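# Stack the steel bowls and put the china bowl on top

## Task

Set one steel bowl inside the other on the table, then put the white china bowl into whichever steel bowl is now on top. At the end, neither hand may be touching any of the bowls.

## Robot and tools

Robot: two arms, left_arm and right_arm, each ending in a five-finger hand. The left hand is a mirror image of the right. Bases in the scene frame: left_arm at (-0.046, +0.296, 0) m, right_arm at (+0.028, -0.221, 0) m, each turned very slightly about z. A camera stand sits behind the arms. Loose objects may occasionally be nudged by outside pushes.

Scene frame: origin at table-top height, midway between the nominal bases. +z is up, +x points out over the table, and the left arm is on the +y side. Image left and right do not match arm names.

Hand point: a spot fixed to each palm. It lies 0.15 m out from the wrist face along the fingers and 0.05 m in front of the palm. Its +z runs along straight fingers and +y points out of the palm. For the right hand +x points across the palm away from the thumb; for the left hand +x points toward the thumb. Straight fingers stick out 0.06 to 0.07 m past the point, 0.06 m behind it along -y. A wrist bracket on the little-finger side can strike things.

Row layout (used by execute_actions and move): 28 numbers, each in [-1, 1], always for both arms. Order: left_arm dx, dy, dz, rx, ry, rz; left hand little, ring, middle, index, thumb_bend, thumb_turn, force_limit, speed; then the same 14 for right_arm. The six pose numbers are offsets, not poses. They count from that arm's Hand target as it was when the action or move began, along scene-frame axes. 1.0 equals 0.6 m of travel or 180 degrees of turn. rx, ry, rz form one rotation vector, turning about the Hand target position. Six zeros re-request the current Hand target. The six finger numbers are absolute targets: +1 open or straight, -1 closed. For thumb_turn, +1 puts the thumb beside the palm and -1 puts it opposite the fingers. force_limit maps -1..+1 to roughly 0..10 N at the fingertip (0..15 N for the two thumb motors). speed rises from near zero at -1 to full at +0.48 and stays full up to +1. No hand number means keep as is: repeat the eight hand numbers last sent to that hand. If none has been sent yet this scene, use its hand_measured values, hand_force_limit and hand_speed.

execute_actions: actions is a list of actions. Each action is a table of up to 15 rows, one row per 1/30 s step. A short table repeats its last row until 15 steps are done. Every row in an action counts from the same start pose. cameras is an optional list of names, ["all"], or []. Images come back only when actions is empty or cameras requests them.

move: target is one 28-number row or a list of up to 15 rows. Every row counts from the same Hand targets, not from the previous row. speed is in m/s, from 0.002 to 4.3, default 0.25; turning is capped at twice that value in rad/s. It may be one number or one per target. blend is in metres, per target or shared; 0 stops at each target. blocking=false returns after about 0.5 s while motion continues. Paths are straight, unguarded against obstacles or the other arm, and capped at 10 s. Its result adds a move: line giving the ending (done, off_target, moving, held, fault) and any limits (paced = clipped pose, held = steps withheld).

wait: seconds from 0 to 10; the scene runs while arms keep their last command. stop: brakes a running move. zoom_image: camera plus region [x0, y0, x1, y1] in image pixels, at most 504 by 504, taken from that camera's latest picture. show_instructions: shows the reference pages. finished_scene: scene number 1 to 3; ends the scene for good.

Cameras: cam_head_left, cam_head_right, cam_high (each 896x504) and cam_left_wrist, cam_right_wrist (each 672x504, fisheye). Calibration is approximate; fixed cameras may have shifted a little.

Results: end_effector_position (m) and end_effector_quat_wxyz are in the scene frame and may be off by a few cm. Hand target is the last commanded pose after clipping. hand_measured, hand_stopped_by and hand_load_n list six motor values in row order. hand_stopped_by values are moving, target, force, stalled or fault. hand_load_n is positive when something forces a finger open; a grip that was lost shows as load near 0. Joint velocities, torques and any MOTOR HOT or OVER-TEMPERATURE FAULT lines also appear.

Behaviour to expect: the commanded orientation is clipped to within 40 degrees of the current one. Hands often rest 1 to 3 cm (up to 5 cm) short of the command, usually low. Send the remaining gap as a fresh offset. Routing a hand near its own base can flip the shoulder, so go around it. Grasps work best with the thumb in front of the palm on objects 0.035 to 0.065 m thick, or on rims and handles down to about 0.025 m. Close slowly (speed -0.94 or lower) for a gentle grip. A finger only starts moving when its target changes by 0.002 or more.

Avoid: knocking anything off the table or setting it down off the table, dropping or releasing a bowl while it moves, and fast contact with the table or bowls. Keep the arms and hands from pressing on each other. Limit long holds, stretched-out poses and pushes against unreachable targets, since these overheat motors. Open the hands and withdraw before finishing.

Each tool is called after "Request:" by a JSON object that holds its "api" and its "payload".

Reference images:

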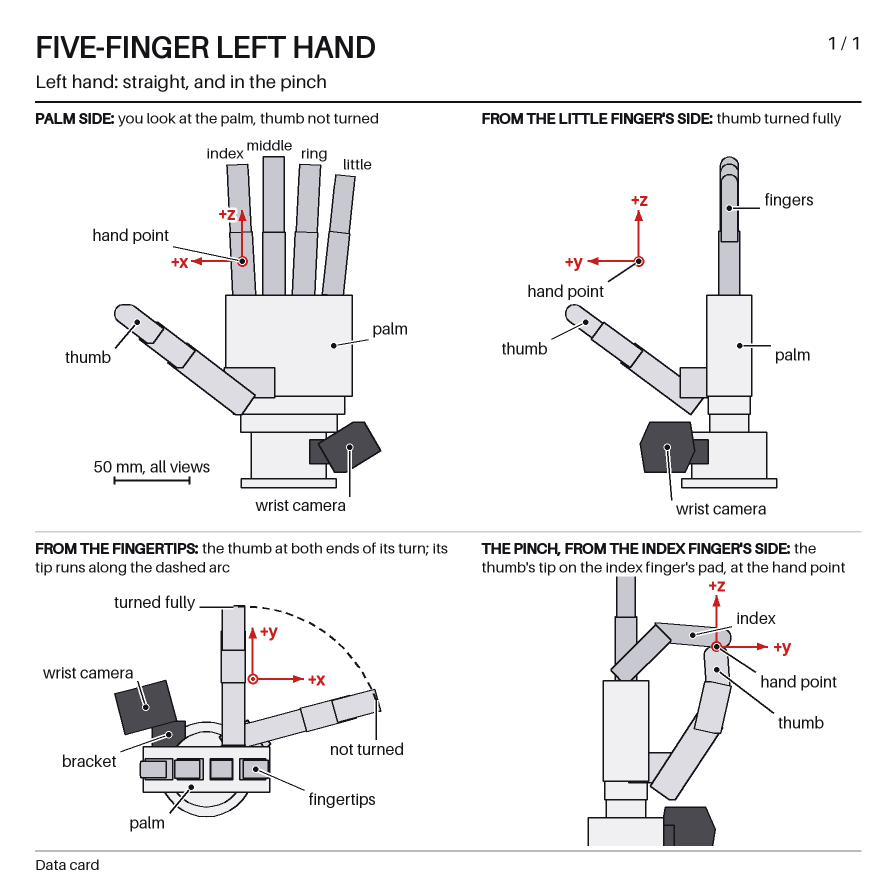

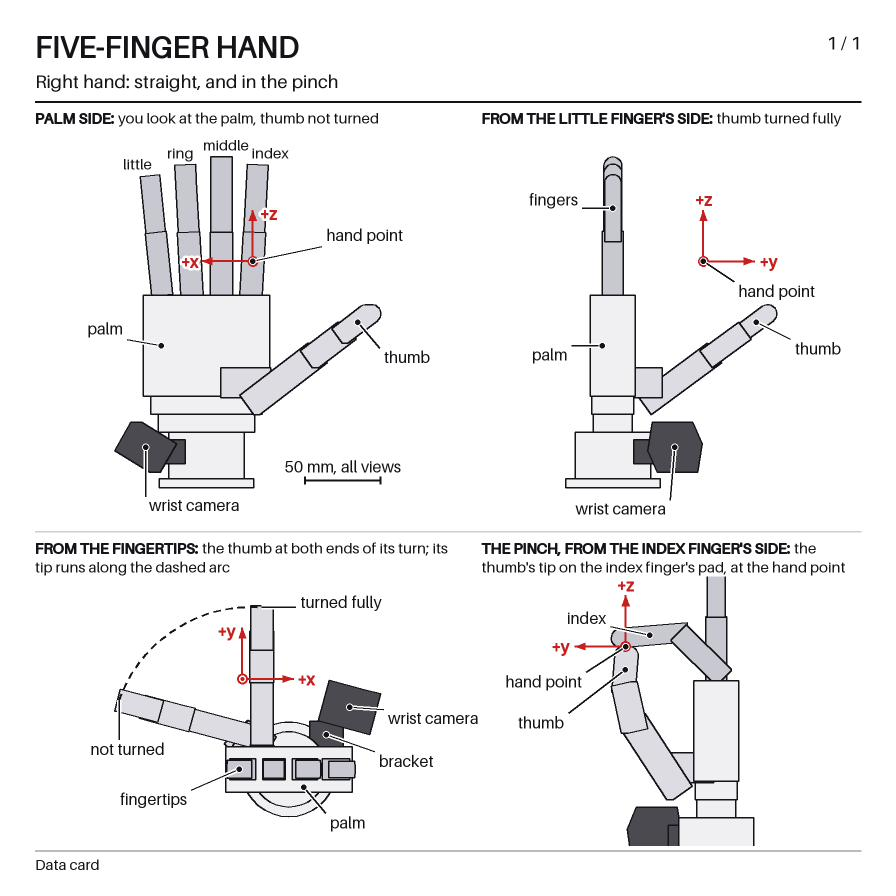

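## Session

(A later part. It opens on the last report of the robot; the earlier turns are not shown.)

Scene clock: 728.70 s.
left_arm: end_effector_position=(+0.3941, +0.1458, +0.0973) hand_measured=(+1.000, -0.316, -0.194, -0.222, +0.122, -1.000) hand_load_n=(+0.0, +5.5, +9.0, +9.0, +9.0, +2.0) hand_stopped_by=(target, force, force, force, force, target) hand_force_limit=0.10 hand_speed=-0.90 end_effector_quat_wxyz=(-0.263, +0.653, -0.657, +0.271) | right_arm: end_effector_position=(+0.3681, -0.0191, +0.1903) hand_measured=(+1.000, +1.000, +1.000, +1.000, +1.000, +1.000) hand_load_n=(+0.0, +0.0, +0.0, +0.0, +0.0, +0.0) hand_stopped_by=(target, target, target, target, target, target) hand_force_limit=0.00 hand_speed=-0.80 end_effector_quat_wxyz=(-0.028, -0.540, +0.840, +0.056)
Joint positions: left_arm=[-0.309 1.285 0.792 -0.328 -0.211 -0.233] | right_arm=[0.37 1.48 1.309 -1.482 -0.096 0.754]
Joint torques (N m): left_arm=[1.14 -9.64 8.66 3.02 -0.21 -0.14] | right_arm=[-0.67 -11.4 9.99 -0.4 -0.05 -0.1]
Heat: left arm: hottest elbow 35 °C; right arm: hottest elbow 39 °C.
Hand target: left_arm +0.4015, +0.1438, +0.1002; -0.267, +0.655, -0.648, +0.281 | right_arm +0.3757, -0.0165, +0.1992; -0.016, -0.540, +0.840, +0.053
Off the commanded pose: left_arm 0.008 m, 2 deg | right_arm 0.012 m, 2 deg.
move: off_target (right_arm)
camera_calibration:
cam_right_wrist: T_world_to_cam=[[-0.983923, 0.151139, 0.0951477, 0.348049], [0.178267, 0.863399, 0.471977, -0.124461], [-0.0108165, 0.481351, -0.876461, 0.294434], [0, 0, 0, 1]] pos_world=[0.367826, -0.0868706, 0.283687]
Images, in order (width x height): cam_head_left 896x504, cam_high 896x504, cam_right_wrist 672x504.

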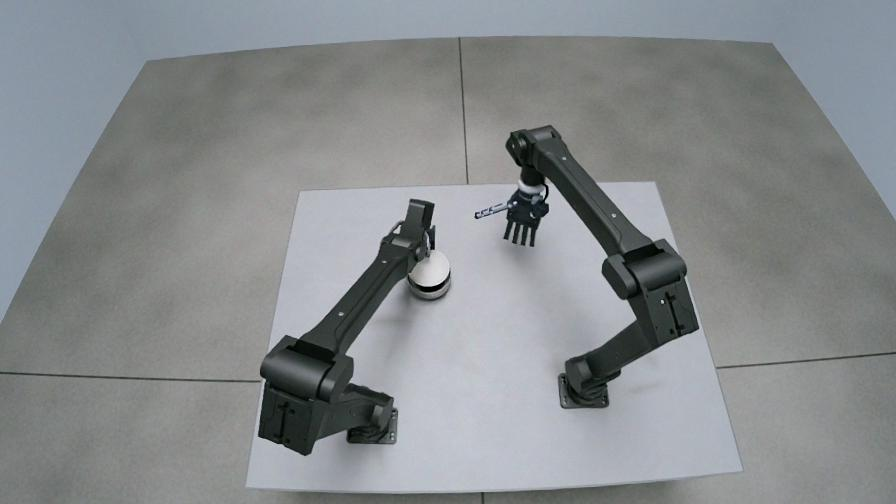

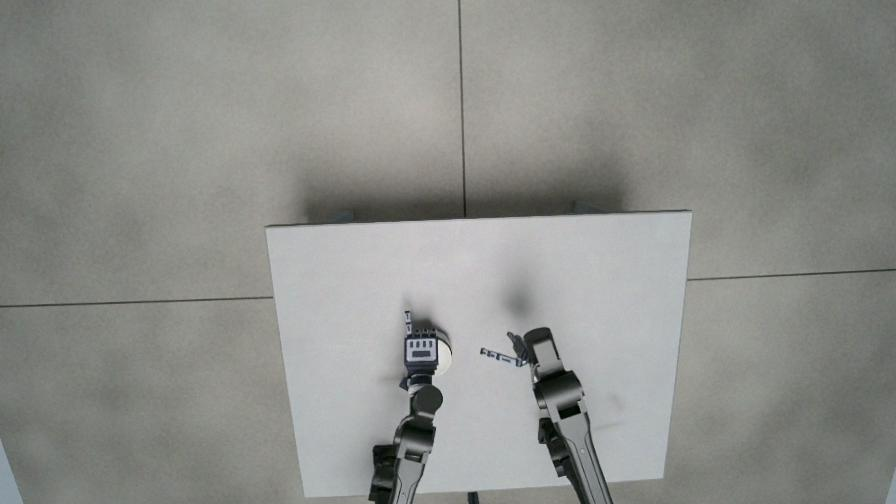

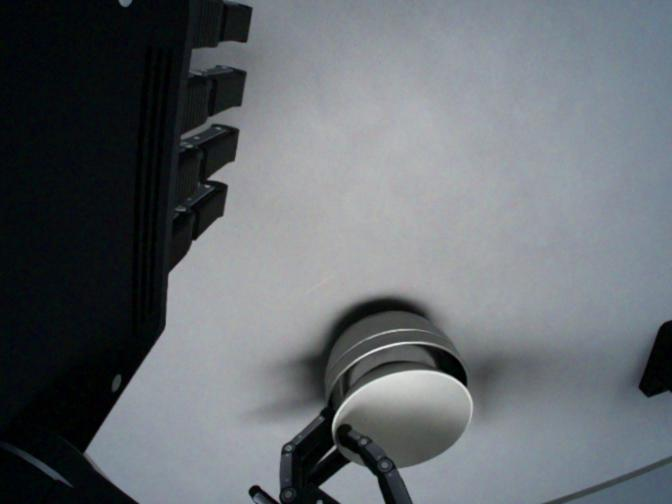

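Request:
{"api": "move", "payload": {"target": [0,-0.005,-0.027,0,0,0,1,-0.62,-0.6,-0.62,-0.4,-1,0.1,-0.9,0,0,0,0,0,0,1,1,1,1,1,1,0,-0.8], "speed": 0.04, "cameras": ["cam_head_left","cam_high","cam_right_wrist"]}}

Request:
{"api": "zoom_image", "payload": {"camera": "cam_head_left", "region": [370, 210, 490, 330]}}

Request:
{"api": "zoom_image", "payload": {"camera": "cam_right_wrist", "region": [250, 200, 550, 500]}}

Scene clock: 735.80 s.
left_arm: end_effector_position=(+0.4012, +0.1445, +0.0910) hand_measured=(+1.000, -0.316, -0.194, -0.222, +0.122, -1.000) hand_load_n=(+0.0, +6.0, +8.5, +8.5, +9.0, +2.0) hand_stopped_by=(target, force, force, force, force, target) hand_force_limit=0.10 hand_speed=-0.90 end_effector_quat_wxyz=(-0.270, +0.653, -0.650, +0.280) | right_arm: end_effector_position=(+0.3681, -0.0191, +0.1903) hand_measured=(+1.000, +1.000, +1.000, +1.000, +1.000, +1.000) hand_load_n=(+0.0, +0.0, +0.0, +0.0, +0.0, +0.0) hand_stopped_by=(target, target, target, target, target, target) hand_force_limit=0.00 hand_speed=-0.80 end_effector_quat_wxyz=(-0.028, -0.540, +0.840, +0.056)
Joint positions: left_arm=[-0.309 1.304 0.778 -0.271 -0.218 -0.24] | right_arm=[0.37 1.48 1.309 -1.482 -0.096 0.754]
Joint torques (N m): left_arm=[0.44 -9.23 7.83 2.76 -0.15 -0.14] | right_arm=[-0.56 -11.46 9.96 -0.17 -0.05 -0.08]
Heat: left arm: hottest elbow 35 °C; right arm: hottest elbow 39 °C.
Hand target: left_arm +0.4015, +0.1407, +0.0842; -0.267, +0.655, -0.648, +0.281 | right_arm +0.3757, -0.0165, +0.1992; -0.016, -0.540, +0.840, +0.053
Off the commanded pose: left_arm 0.008 m, 0 deg | right_arm 0.012 m, 2 deg.
move: off_target (right_arm)
camera_calibration:
cam_right_wrist: T_world_to_cam=[[-0.983923, 0.151139, 0.0951477, 0.348049], [0.178267, 0.863399, 0.471977, -0.124461], [-0.0108165, 0.481351, -0.876461, 0.294434], [0, 0, 0, 1]] pos_world=[0.367826, -0.0868706, 0.283687]
Images, in order (width x height): cam_head_left 896x504, cam_high 896x504, cam_right_wrist 672x504.

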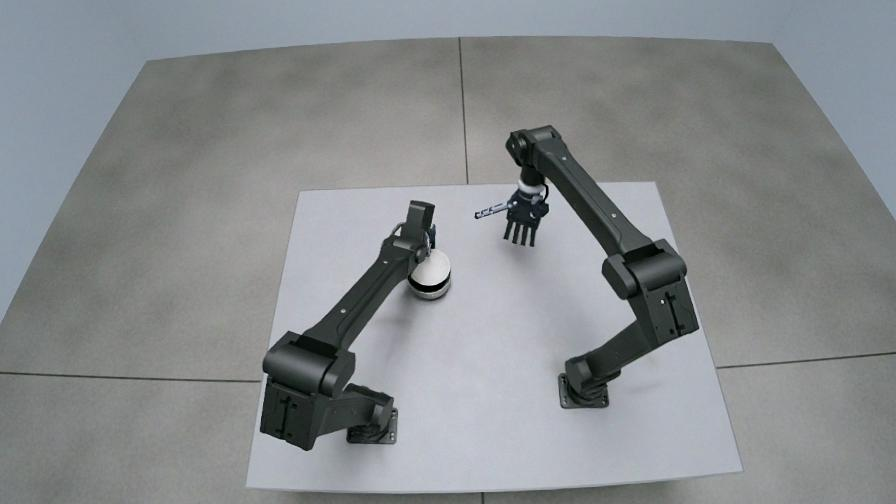

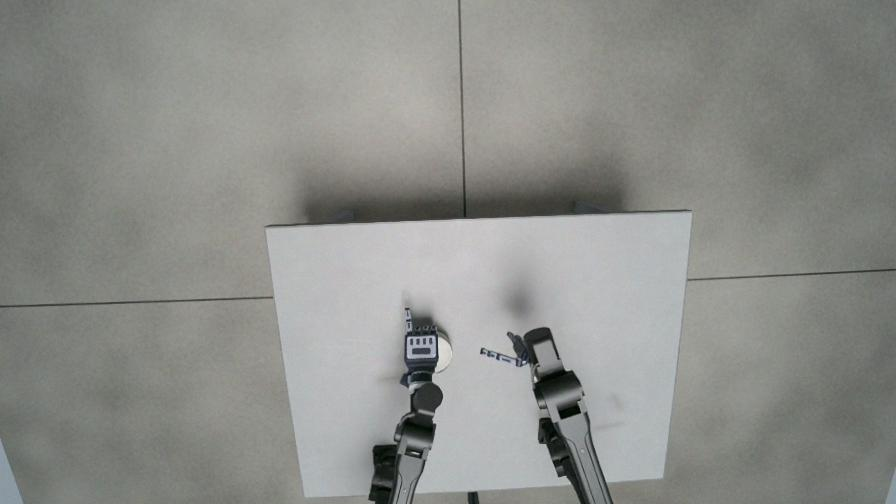

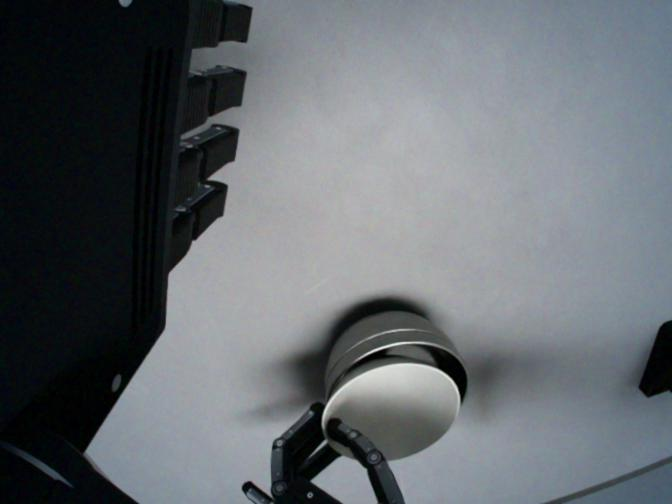

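Scaled by 4.200.

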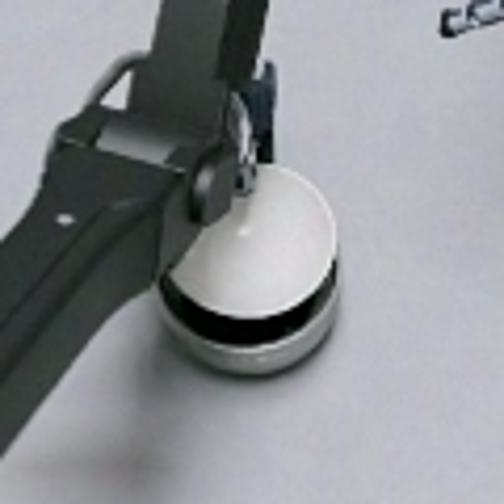

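Scaled by 1.680 from the camera's 672x504 image, which has a finer 960x720 frame.

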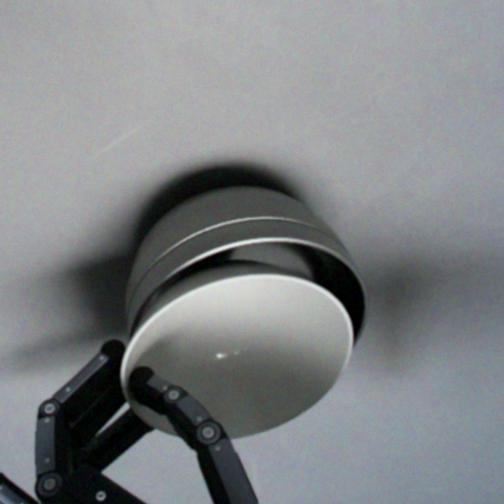

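Request:
{"api": "move", "payload": {"target": [[-0.018,0.002,0.005,0,0,0,1,-0.62,-0.6,-0.62,-0.4,-1,0.1,-0.9,0,0,0,0,0,0,1,1,1,1,1,1,0,-0.8],[-0.018,0.002,-0.01,0,0.003,0,1,-0.62,-0.6,-0.62,-0.4,-1,0.1,-0.9,0,0,0,0,0,0,1,1,1,1,1,1,0,-0.8]], "speed": 0.04, "cameras": ["cam_head_left","cam_right_wrist"]}}

Request:
{"api": "zoom_image", "payload": {"camera": "cam_head_left", "region": [370, 210, 490, 330]}}

Request:
{"api": "zoom_image", "payload": {"camera": "cam_right_wrist", "region": [250, 200, 550, 500]}}

Scene clock: 747.60 s.
left_arm: end_effector_position=(+0.3975, +0.1455, +0.0900) hand_measured=(+1.000, -0.316, -0.194, -0.222, +0.122, -1.000) hand_load_n=(+0.0, +5.5, +8.5, +8.5, +9.0, +2.0) hand_stopped_by=(target, force, force, force, force, target) hand_force_limit=0.10 hand_speed=-0.90 end_effector_quat_wxyz=(-0.272, +0.655, -0.645, +0.283) | right_arm: end_effector_position=(+0.3681, -0.0191, +0.1903) hand_measured=(+1.000, +1.000, +1.000, +1.000, +1.000, +1.000) hand_load_n=(+0.0, +0.0, +0.0, +0.0, +0.0, +0.0) hand_stopped_by=(target, target, target, target, target, target) hand_force_limit=0.00 hand_speed=-0.80 end_effector_quat_wxyz=(-0.028, -0.540, +0.840, +0.056)
Joint positions: left_arm=[-0.311 1.291 0.76 -0.258 -0.224 -0.248] | right_arm=[0.37 1.48 1.309 -1.482 -0.096 0.754]
Joint torques (N m): left_arm=[0.21 -9.23 7.09 2.29 0.03 -0.11] | right_arm=[-0.67 -11.28 9.84 -0.28 -0.04 -0.1]
Heat: left arm: hottest elbow 35 °C; right arm: hottest elbow 39 °C.
Hand target: left_arm +0.3908, +0.1419, +0.0782; -0.264, +0.657, -0.650, +0.278 | right_arm +0.3757, -0.0165, +0.1992; -0.016, -0.540, +0.840, +0.053
Off the commanded pose: left_arm 0.014 m, 1 deg | right_arm 0.012 m, 2 deg.
move: off_target (left_arm, right_arm)
camera_calibration:
cam_right_wrist: T_world_to_cam=[[-0.983923, 0.151139, 0.0951477, 0.348049], [0.178267, 0.863399, 0.471977, -0.124461], [-0.0108165, 0.481351, -0.876461, 0.294434], [0, 0, 0, 1]] pos_world=[0.367826, -0.0868706, 0.283687]
Images, in order (width x height): cam_head_left 896x504, cam_right_wrist 672x504.

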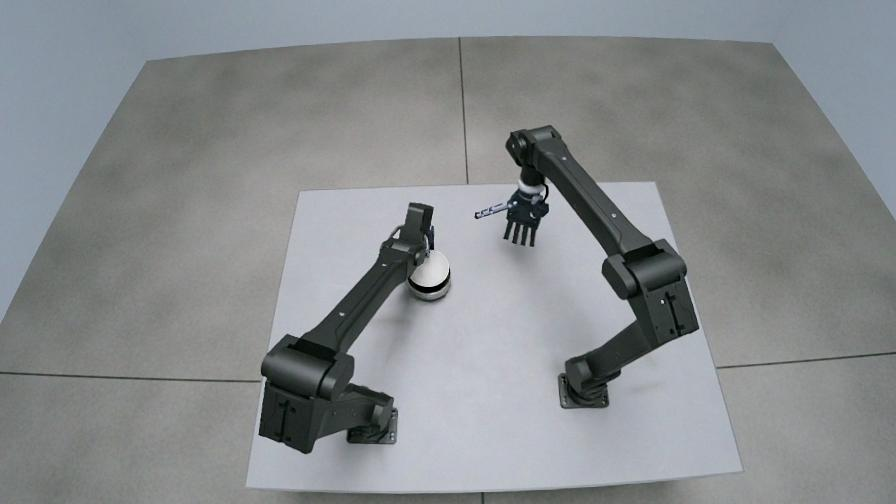

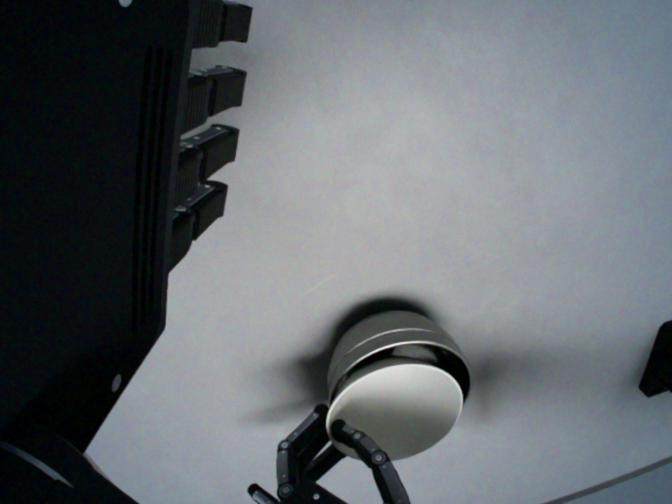

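Scaled by 4.200.

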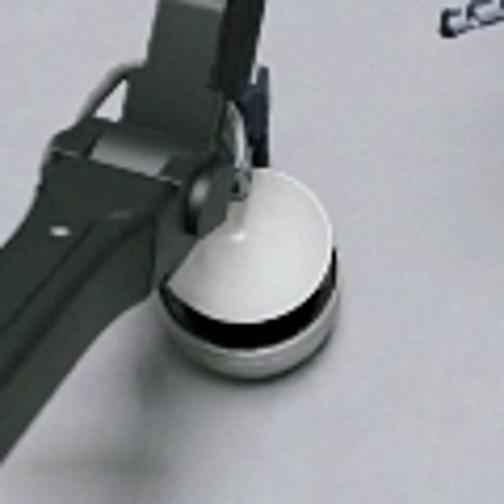

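Scaled by 1.680 from the camera's 672x504 image, which has a finer 960x720 frame.

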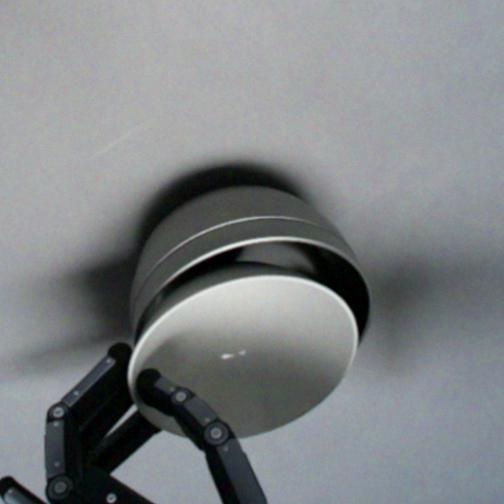

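Request:
{"api": "move", "payload": {"target": [0,0.002,0.01,0,0,0,1,0.2,0.2,0.2,0.35,-1,0.1,-0.8,0,0,0,0,0,0,1,1,1,1,1,1,0,-0.8], "speed": 0.05, "cameras": ["cam_left_wrist","cam_right_wrist"]}}

Request:
{"api": "zoom_image", "payload": {"camera": "cam_right_wrist", "region": [250, 200, 550, 500]}}

Scene clock: 758.30 s.
left_arm: end_effector_position=(+0.3933, +0.1463, +0.0853) hand_measured=(+1.000, +0.200, +0.200, +0.200, +0.350, -1.000) hand_load_n=(+0.0, +0.0, +0.0, +0.0, -0.5, +0.0) hand_stopped_by=(target, target, target, target, target, target) hand_force_limit=0.10 hand_speed=-0.80 end_effector_quat_wxyz=(-0.269, +0.656, -0.647, +0.280) | right_arm: end_effector_position=(+0.3681, -0.0191, +0.1903) hand_measured=(+1.000, +1.000, +1.000, +1.000, +1.000, +1.000) hand_load_n=(+0.0, +0.0, +0.0, +0.0, -0.5, +0.0) hand_stopped_by=(target, target, target, target, target, target) hand_force_limit=0.00 hand_speed=-0.80 end_effector_quat_wxyz=(-0.028, -0.540, +0.840, +0.056)
Joint positions: left_arm=[-0.311 1.291 0.751 -0.258 -0.222 -0.248] | right_arm=[0.37 1.48 1.309 -1.482 -0.096 0.754]
Joint torques (N m): left_arm=[0.44 -9.88 8.38 1.5 0.01 -0.1] | right_arm=[-0.73 -11.46 9.99 -0.36 -0.04 -0.08]
Heat: left arm: hottest elbow 34 °C; right arm: hottest elbow 39 °C.
Hand target: left_arm +0.3907, +0.1431, +0.0840; -0.264, +0.657, -0.650, +0.278 | right_arm +0.3757, -0.0165, +0.1992; -0.016, -0.540, +0.840, +0.053
Off the commanded pose: left_arm 0.004 m, 1 deg | right_arm 0.012 m, 2 deg.
move: off_target (right_arm)
camera_calibration:
cam_left_wrist: T_world_to_cam=[[0.690835, -0.202534, 0.694066, -0.303247], [-0.453567, -0.868976, 0.197882, 0.300017], [0.563049, -0.451509, -0.692182, 0.0157546], [0, 0, 0, 1]] pos_world=[0.336701, 0.206404, 0.16201]
cam_right_wrist: T_world_to_cam=[[-0.983923, 0.151139, 0.0951477, 0.348049], [0.178267, 0.863399, 0.471977, -0.124461], [-0.0108165, 0.481351, -0.876461, 0.294434], [0, 0, 0, 1]] pos_world=[0.367826, -0.0868706, 0.283687]
Images, in order (width x height): cam_left_wrist 672x504, cam_right_wrist 672x504.

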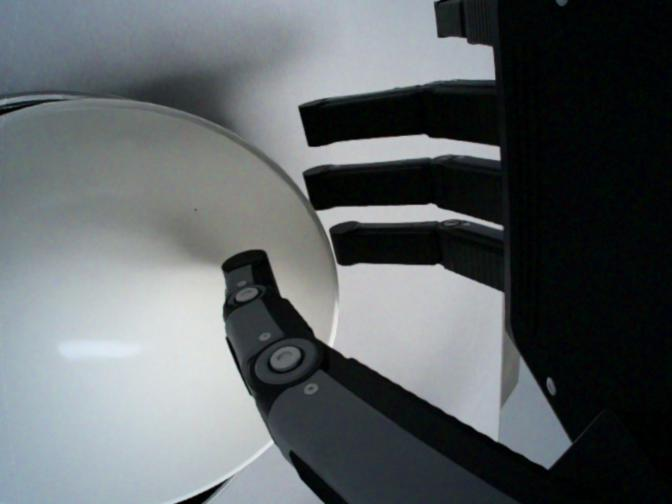

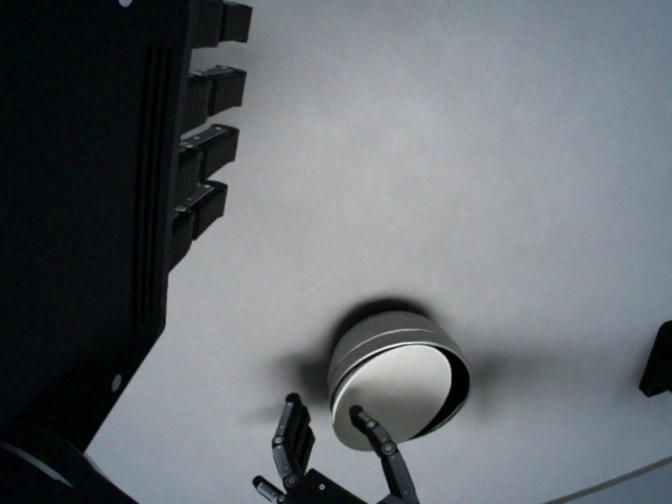

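Scaled by 1.680 from the camera's 672x504 image, which has a finer 960x720 frame.

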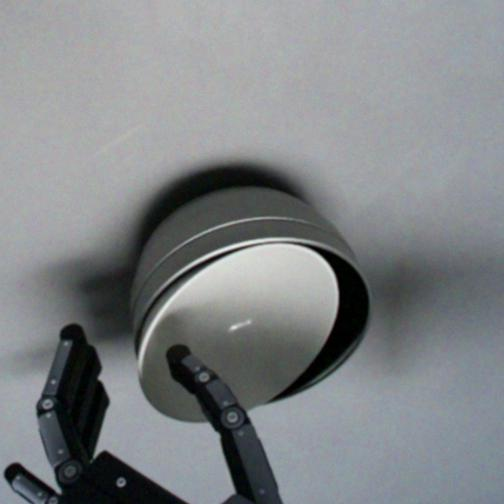

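Request:
{"api": "move", "payload": {"target": [[0,0,0,0,0,0,1,1,1,1,1,-1,0.1,-0.6,0,0,0,0,0,0,1,1,1,1,1,1,0,-0.8],[0,0,0.18,0,0,0,1,1,1,1,1,-1,0.1,-0.6,0,0,0,0,0,0,1,1,1,1,1,1,0,-0.8],[-0.065,-0.022,0.18,0,-0.17,0,1,1,1,1,1,1,0.1,-0.4,0,0,0,0,0,0,1,1,1,1,1,1,0,-0.8]], "speed": 0.15, "cameras": ["all"]}}

Request:
{"api": "zoom_image", "payload": {"camera": "cam_head_left", "region": [370, 210, 490, 330]}}

Request:
{"api": "zoom_image", "payload": {"camera": "cam_right_wrist", "region": [250, 200, 550, 500]}}

Scene clock: 794.60 s.
left_arm: end_effector_position=(+0.3523, +0.1341, +0.1877) hand_measured=(+1.000, +1.000, +1.000, +1.000, +1.000, +1.000) hand_load_n=(+0.0, -0.5, +0.0, +0.0, +0.0, +0.0) hand_stopped_by=(target, target, target, target, target, target) hand_force_limit=0.10 hand_speed=-0.40 end_effector_quat_wxyz=(-0.424, +0.567, -0.559, +0.432) | right_arm: end_effector_position=(+0.3681, -0.0191, +0.1903) hand_measured=(+1.000, +1.000, +1.000, +1.000, +1.000, +1.000) hand_load_n=(+0.0, +0.0, +0.0, +0.0, +0.0, +0.0) hand_stopped_by=(target, target, target, target, target, target) hand_force_limit=0.00 hand_speed=-0.80 end_effector_quat_wxyz=(-0.028, -0.540, +0.840, +0.056)
Joint positions: left_arm=[-0.501 0.901 0.498 0.094 -0.492 -0.167] | right_arm=[0.37 1.48 1.309 -1.482 -0.096 0.754]
Joint torques (N m): left_arm=[0.09 -5.77 8.75 3.37 -0.19 0.02] | right_arm=[-0.67 -11.87 9.94 -0.28 -0.08 -0.09]
Heat: left arm: hottest elbow 34 °C; right arm: hottest elbow 39 °C.
Hand target: left_arm +0.3517, +0.1299, +0.1922; -0.426, +0.560, -0.557, +0.441 | right_arm +0.3757, -0.0165, +0.1992; -0.016, -0.540, +0.840, +0.053
Off the commanded pose: left_arm 0.006 m, 1 deg | right_arm 0.012 m, 2 deg.
move: off_target (right_arm)
camera_calibration:
cam_left_wrist: T_world_to_cam=[[0.27179, -0.203396, 0.940617, -0.247062], [-0.487825, -0.871647, -0.0475255, 0.309], [0.829552, -0.44594, -0.336127, -0.0573273], [0, 0, 0, 1]] pos_world=[0.265443, 0.193523, 0.227807]
cam_right_wrist: T_world_to_cam=[[-0.983923, 0.151139, 0.0951477, 0.348049], [0.178267, 0.863399, 0.471977, -0.124461], [-0.0108165, 0.481351, -0.876461, 0.294434], [0, 0, 0, 1]] pos_world=[0.367826, -0.0868706, 0.283687]

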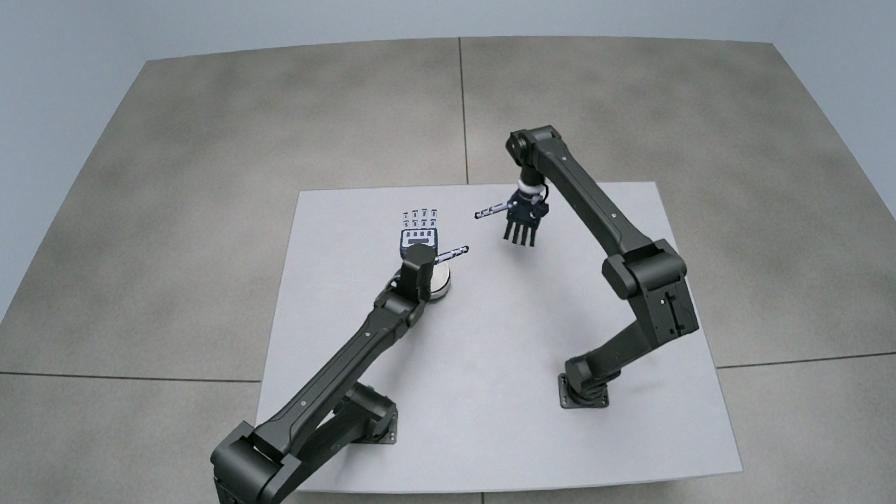

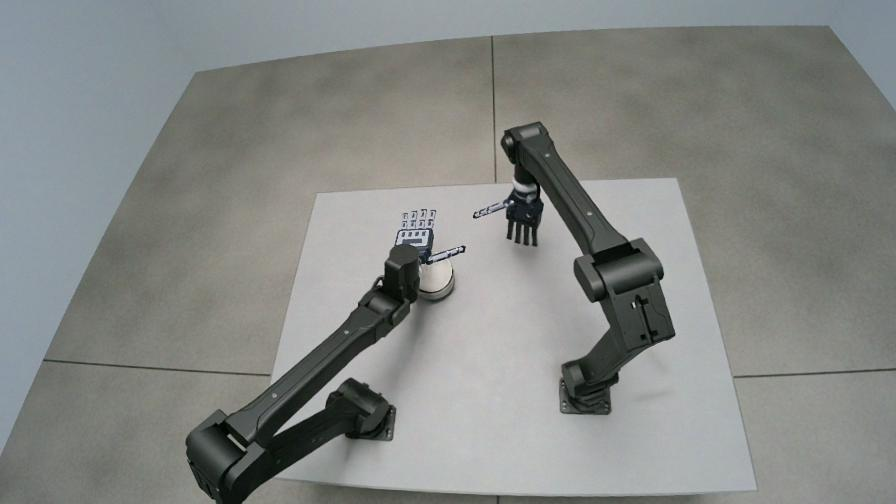

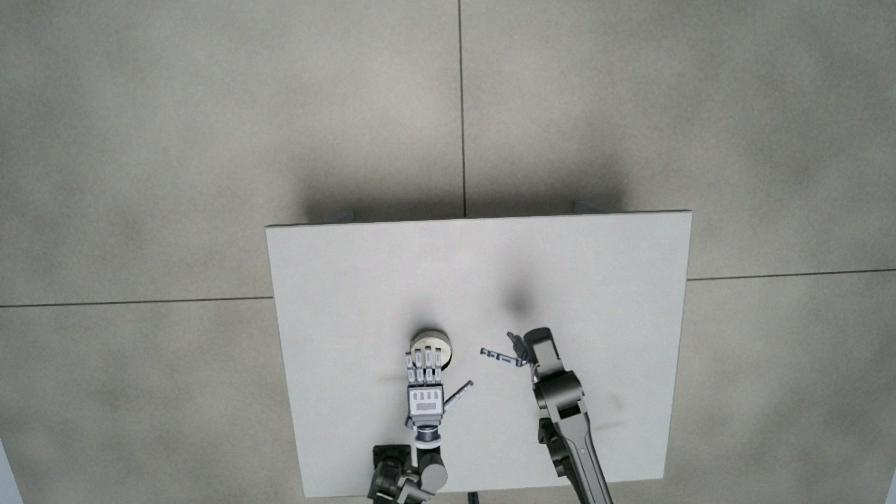

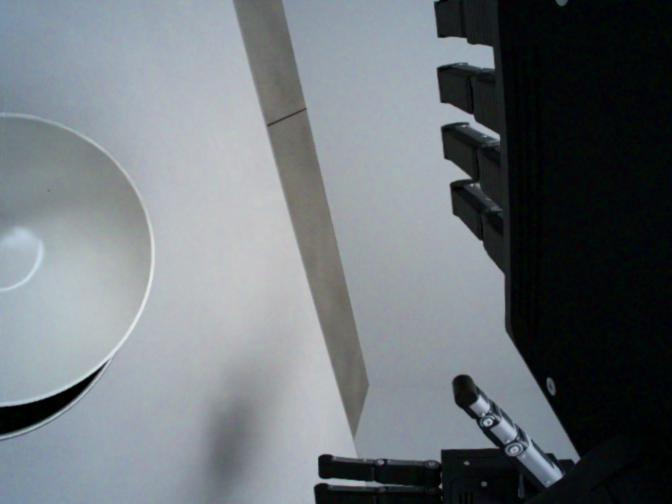

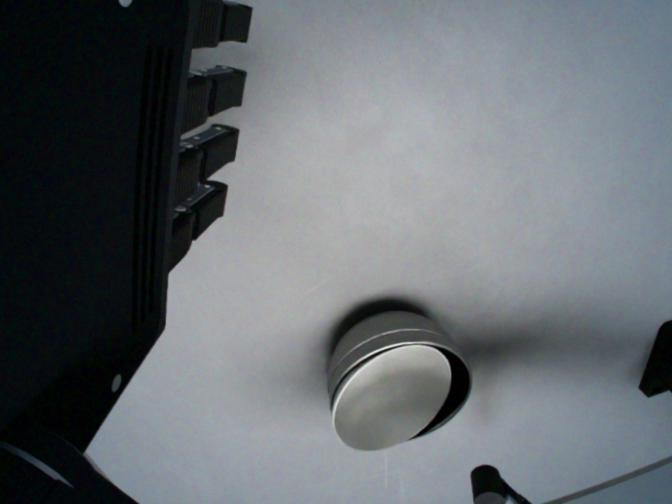

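Scaled by 4.200.

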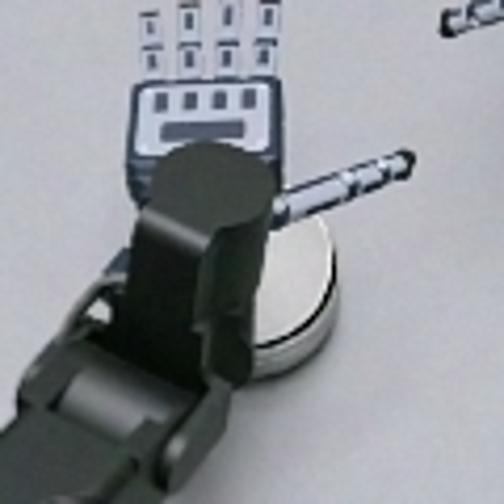

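Scaled by 1.680 from the camera's 672x504 image, which has a finer 960x720 frame.

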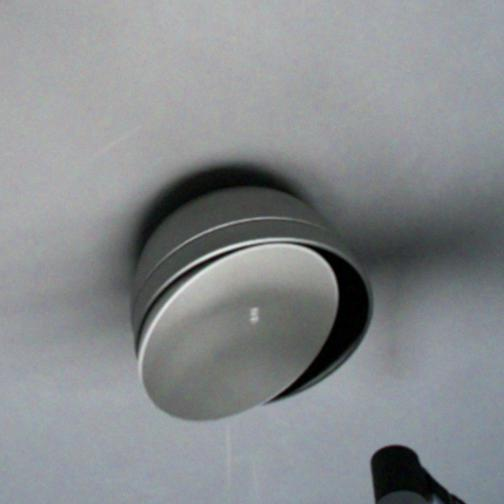

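Request:
{"api": "move", "payload": {"target": [[0.0,-0.012,-0.12,0,0,0,1,1,1,1,1,1,0.1,-0.4,0,0,0,0,0,0,1,1,1,1,1,1,0,-0.8],[0.0,-0.012,-0.19,0,0,0,1,1,1,1,1,1,0.1,-0.4,0,0,0,0,0,0,1,1,1,1,1,1,0,-0.8]], "speed": [0.15,0.06], "cameras": ["cam_head_left","cam_high","cam_right_wrist"]}}

Request:
{"api": "zoom_image", "payload": {"camera": "cam_high", "region": [370, 290, 490, 410]}}

Request:
{"api": "zoom_image", "payload": {"camera": "cam_right_wrist", "region": [250, 200, 550, 500]}}

Scene clock: 807.93 s.
left_arm: end_effector_position=(+0.3530, +0.1270, +0.0797) hand_measured=(+1.000, +1.000, +1.000, +1.000, +1.000, +1.000) hand_load_n=(+0.0, +0.0, -0.5, +0.0, +0.0, -0.5) hand_stopped_by=(target, target, target, target, target, target) hand_force_limit=0.10 hand_speed=-0.40 end_effector_quat_wxyz=(-0.427, +0.563, -0.556, +0.437) | right_arm: end_effector_position=(+0.3681, -0.0191, +0.1903) hand_measured=(+1.000, +1.000, +1.000, +1.000, +1.000, +1.000) hand_load_n=(+0.0, +0.0, +0.5, +0.0, +0.0, +0.0) hand_stopped_by=(target, target, target, target, target, target) hand_force_limit=0.00 hand_speed=-0.80 end_effector_quat_wxyz=(-0.028, -0.540, +0.840, +0.056)
Joint positions: left_arm=[-0.524 1.23 0.32 0.614 -0.514 -0.167] | right_arm=[0.37 1.48 1.309 -1.482 -0.096 0.754]
Joint torques (N m): left_arm=[0.03 -6.18 6.13 3.37 -0.2 -0.05] | right_arm=[-0.56 -11.58 9.94 -0.31 -0.01 -0.1]
Heat: left arm: hottest elbow 34 °C; right arm: hottest elbow 40 °C.
Hand target: left_arm +0.3517, +0.1227, +0.0781; -0.426, +0.560, -0.557, +0.441 | right_arm +0.3757, -0.0165, +0.1992; -0.016, -0.540, +0.840, +0.053
Off the commanded pose: left_arm 0.005 m, 1 deg | right_arm 0.012 m, 2 deg.
move: off_target (right_arm)
camera_calibration:
cam_right_wrist: T_world_to_cam=[[-0.983923, 0.151139, 0.0951477, 0.348049], [0.178267, 0.863399, 0.471977, -0.124461], [-0.0108165, 0.481351, -0.876461, 0.294434], [0, 0, 0, 1]] pos_world=[0.367826, -0.0868706, 0.283687]
Images, in order (width x height): cam_head_left 896x504, cam_high 896x504, cam_right_wrist 672x504.

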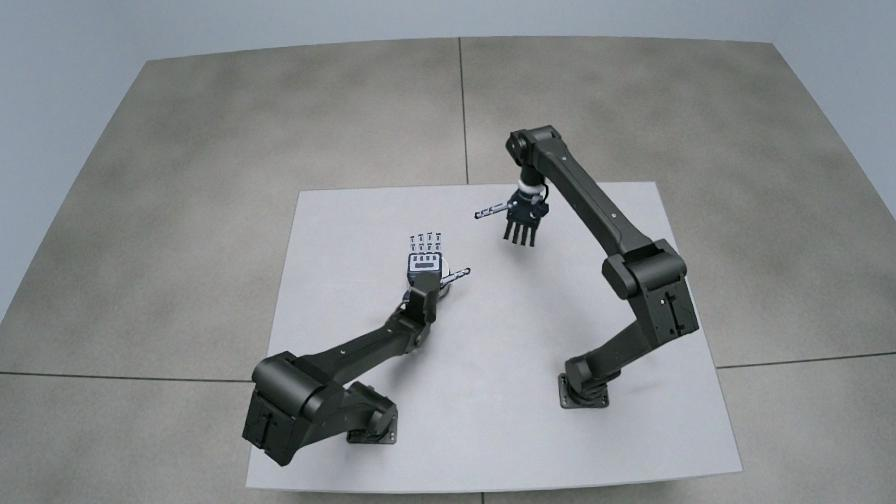

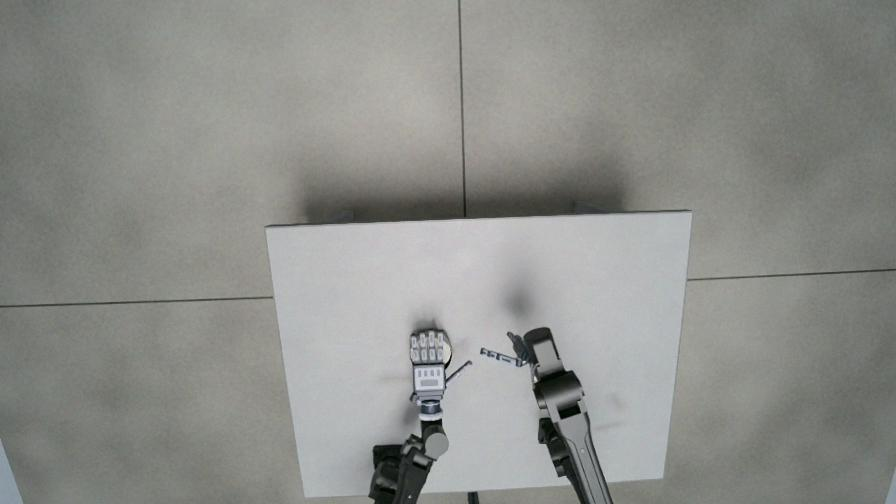

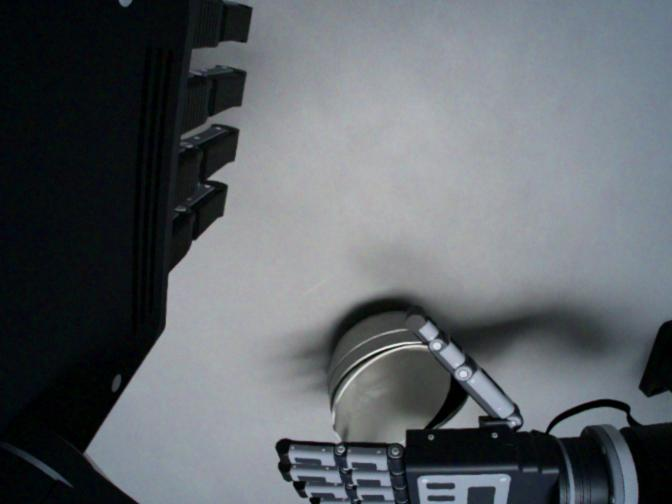

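Scaled by 4.200.

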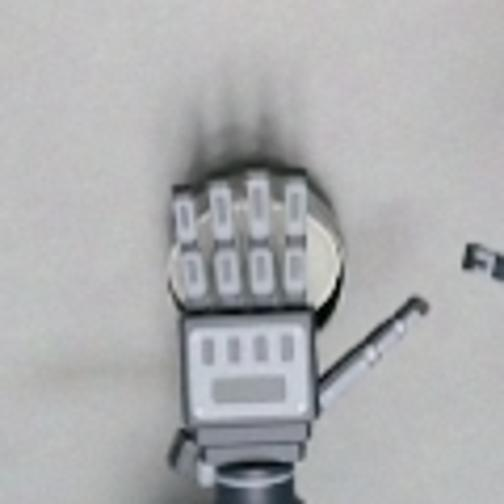

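Scaled by 1.680 from the camera's 672x504 image, which has a finer 960x720 frame.

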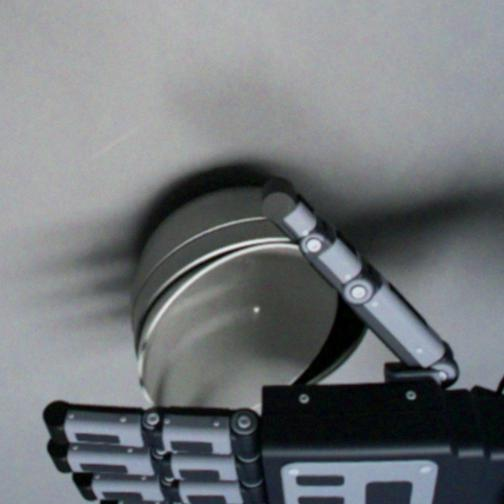

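Request:
{"api": "move", "payload": {"target": [[0.0,-0.012,-0.02,0,0,0,1,1,1,1,1,1,0.1,-0.4,0,0,0,0,0,0,1,1,1,1,1,1,0,-0.8],[0.0,-0.012,-0.06,0,0,0,1,1,1,1,1,1,0.1,-0.4,0,0,0,0,0,0,1,1,1,1,1,1,0,-0.8]], "speed": 0.05, "cameras": ["cam_high","cam_right_wrist"]}}

Request:
{"api": "zoom_image", "payload": {"camera": "cam_high", "region": [370, 290, 490, 410]}}

Request:
{"api": "zoom_image", "payload": {"camera": "cam_right_wrist", "region": [250, 200, 550, 500]}}

Scene clock: 822.37 s.
left_arm: end_effector_position=(+0.3546, +0.1193, +0.0450) hand_measured=(+1.000, +1.000, +1.000, +1.000, +1.000, +1.000) hand_load_n=(+0.0, +0.0, -0.5, +0.0, +0.0, +0.0) hand_stopped_by=(target, target, target, target, target, target) hand_force_limit=0.10 hand_speed=-0.40 end_effector_quat_wxyz=(-0.429, +0.561, -0.557, +0.437) | right_arm: end_effector_position=(+0.3681, -0.0191, +0.1903) hand_measured=(+1.000, +1.000, +1.000, +1.000, +1.000, +1.000) hand_load_n=(+0.0, -0.5, +0.0, +0.0, -0.5, +0.0) hand_stopped_by=(target, target, target, target, target, target) hand_force_limit=0.00 hand_speed=-0.80 end_effector_quat_wxyz=(-0.028, -0.540, +0.840, +0.056)
Joint positions: left_arm=[-0.547 1.41 0.302 0.812 -0.536 -0.167] | right_arm=[0.37 1.48 1.309 -1.482 -0.096 0.754]
Joint torques (N m): left_arm=[0.09 -7.06 4.53 3.38 -0.19 -0.11] | right_arm=[-1.26 -11.4 9.91 -0.4 -0.04 -0.07]
Heat: left arm: hottest elbow 33 °C; right arm: hottest elbow 40 °C.
Hand target: left_arm +0.3517, +0.1154, +0.0421; -0.426, +0.560, -0.557, +0.441 | right_arm +0.3757, -0.0165, +0.1992; -0.016, -0.540, +0.840, +0.053
Off the commanded pose: left_arm 0.006 m, 1 deg | right_arm 0.012 m, 2 deg.
move: off_target (right_arm)
camera_calibration:
cam_right_wrist: T_world_to_cam=[[-0.983923, 0.151139, 0.0951477, 0.348049], [0.178267, 0.863399, 0.471977, -0.124461], [-0.0108165, 0.481351, -0.876461, 0.294434], [0, 0, 0, 1]] pos_world=[0.367826, -0.0868706, 0.283687]
Images, in order (width x height): cam_high 896x504, cam_right_wrist 672x504.

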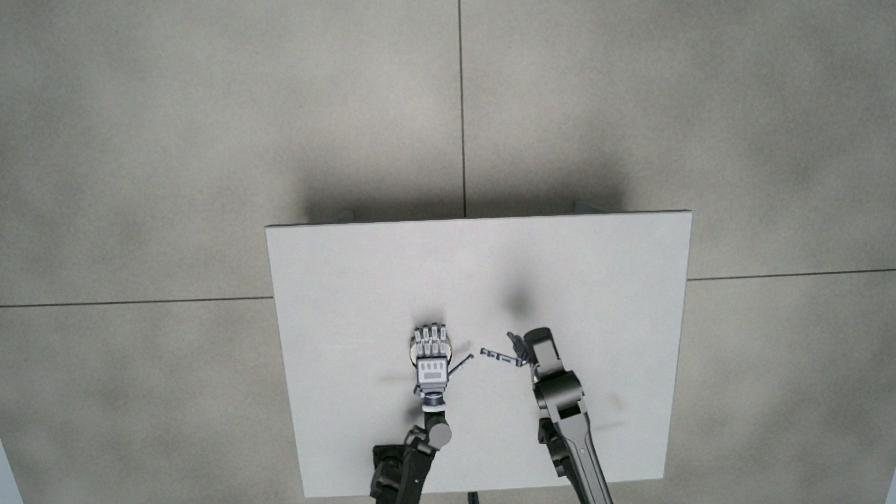

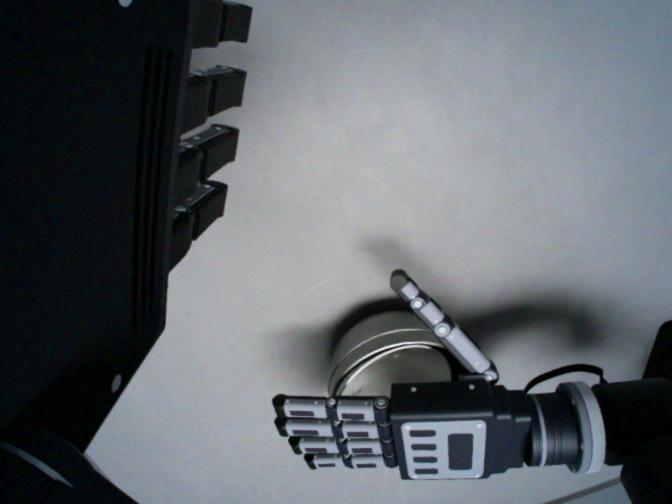

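Scaled by 4.200.

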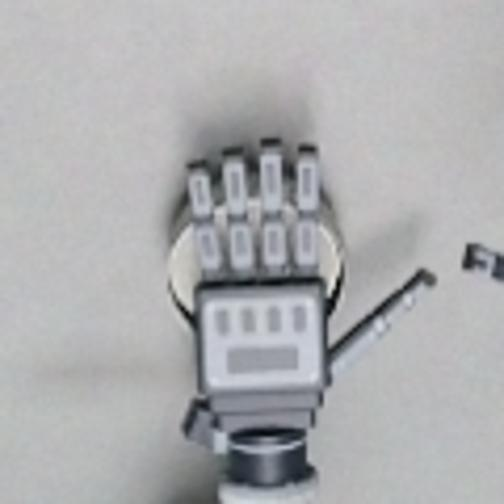

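Scaled by 1.680 from the camera's 672x504 image, which has a finer 960x720 frame.

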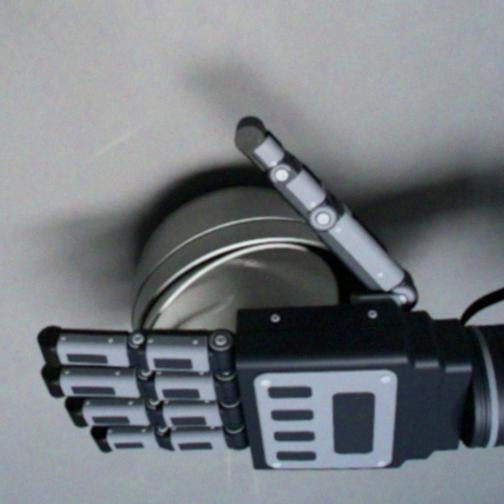

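Request:
{"api": "move", "payload": {"target": [0.0,0,-0.025,0,0,0,1,1,1,1,1,1,0.1,-0.4,0,0,0,0,0,0,1,1,1,1,1,1,0,-0.8], "speed": 0.04, "cameras": ["cam_right_wrist"]}}

Request:
{"api": "zoom_image", "payload": {"camera": "cam_right_wrist", "region": [250, 200, 550, 500]}}

Scene clock: 829.97 s.
left_arm: end_effector_position=(+0.3558, +0.1186, +0.0324) hand_measured=(+1.000, +1.000, +1.000, +1.000, +1.000, +1.000) hand_load_n=(+0.0, +0.0, -0.5, +0.0, +0.0, -0.5) hand_stopped_by=(target, target, target, target, target, target) hand_force_limit=0.10 hand_speed=-0.40 end_effector_quat_wxyz=(-0.430, +0.561, -0.555, +0.440) | right_arm: end_effector_position=(+0.3681, -0.0191, +0.1903) hand_measured=(+1.000, +1.000, +1.000, +1.000, +1.000, +1.000) hand_load_n=(+0.0, +0.0, +0.0, +0.0, +0.0, +0.0) hand_stopped_by=(target, target, target, target, target, target) hand_force_limit=0.00 hand_speed=-0.80 end_effector_quat_wxyz=(-0.028, -0.540, +0.840, +0.056)
Joint positions: left_arm=[-0.547 1.486 0.296 0.902 -0.537 -0.167] | right_arm=[0.37 1.48 1.309 -1.482 -0.096 0.754]
Joint torques (N m): left_arm=[0.09 -7.36 3.88 3.22 -0.18 -0.11] | right_arm=[-0.91 -11.58 9.89 -0.36 -0.03 -0.1]
Heat: left arm: hottest elbow 33 °C; right arm: hottest elbow 40 °C.
Hand target: left_arm +0.3518, +0.1154, +0.0273; -0.426, +0.560, -0.557, +0.441 | right_arm +0.3757, -0.0165, +0.1992; -0.016, -0.540, +0.840, +0.053
Off the commanded pose: left_arm 0.007 m, 1 deg | right_arm 0.012 m, 2 deg.
move: off_target (right_arm)
camera_calibration:
cam_right_wrist: T_world_to_cam=[[-0.983923, 0.151139, 0.0951477, 0.348049], [0.178267, 0.863399, 0.471977, -0.124461], [-0.0108165, 0.481351, -0.876461, 0.294434], [0, 0, 0, 1]] pos_world=[0.367826, -0.0868706, 0.283687]
Images, in order (width x height): cam_right_wrist 672x504.

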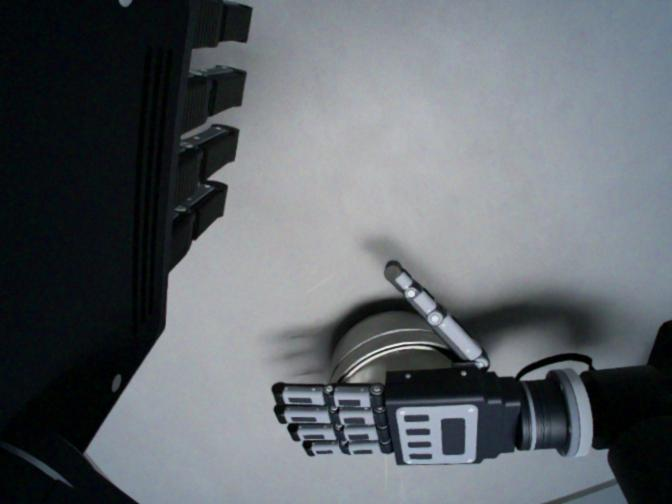

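Scaled by 1.680 from the camera's 672x504 image, which has a finer 960x720 frame.

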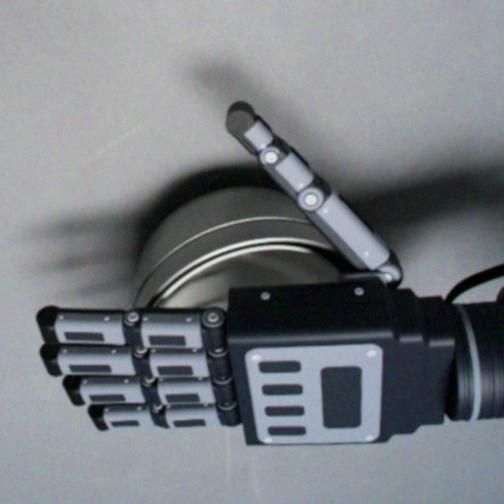

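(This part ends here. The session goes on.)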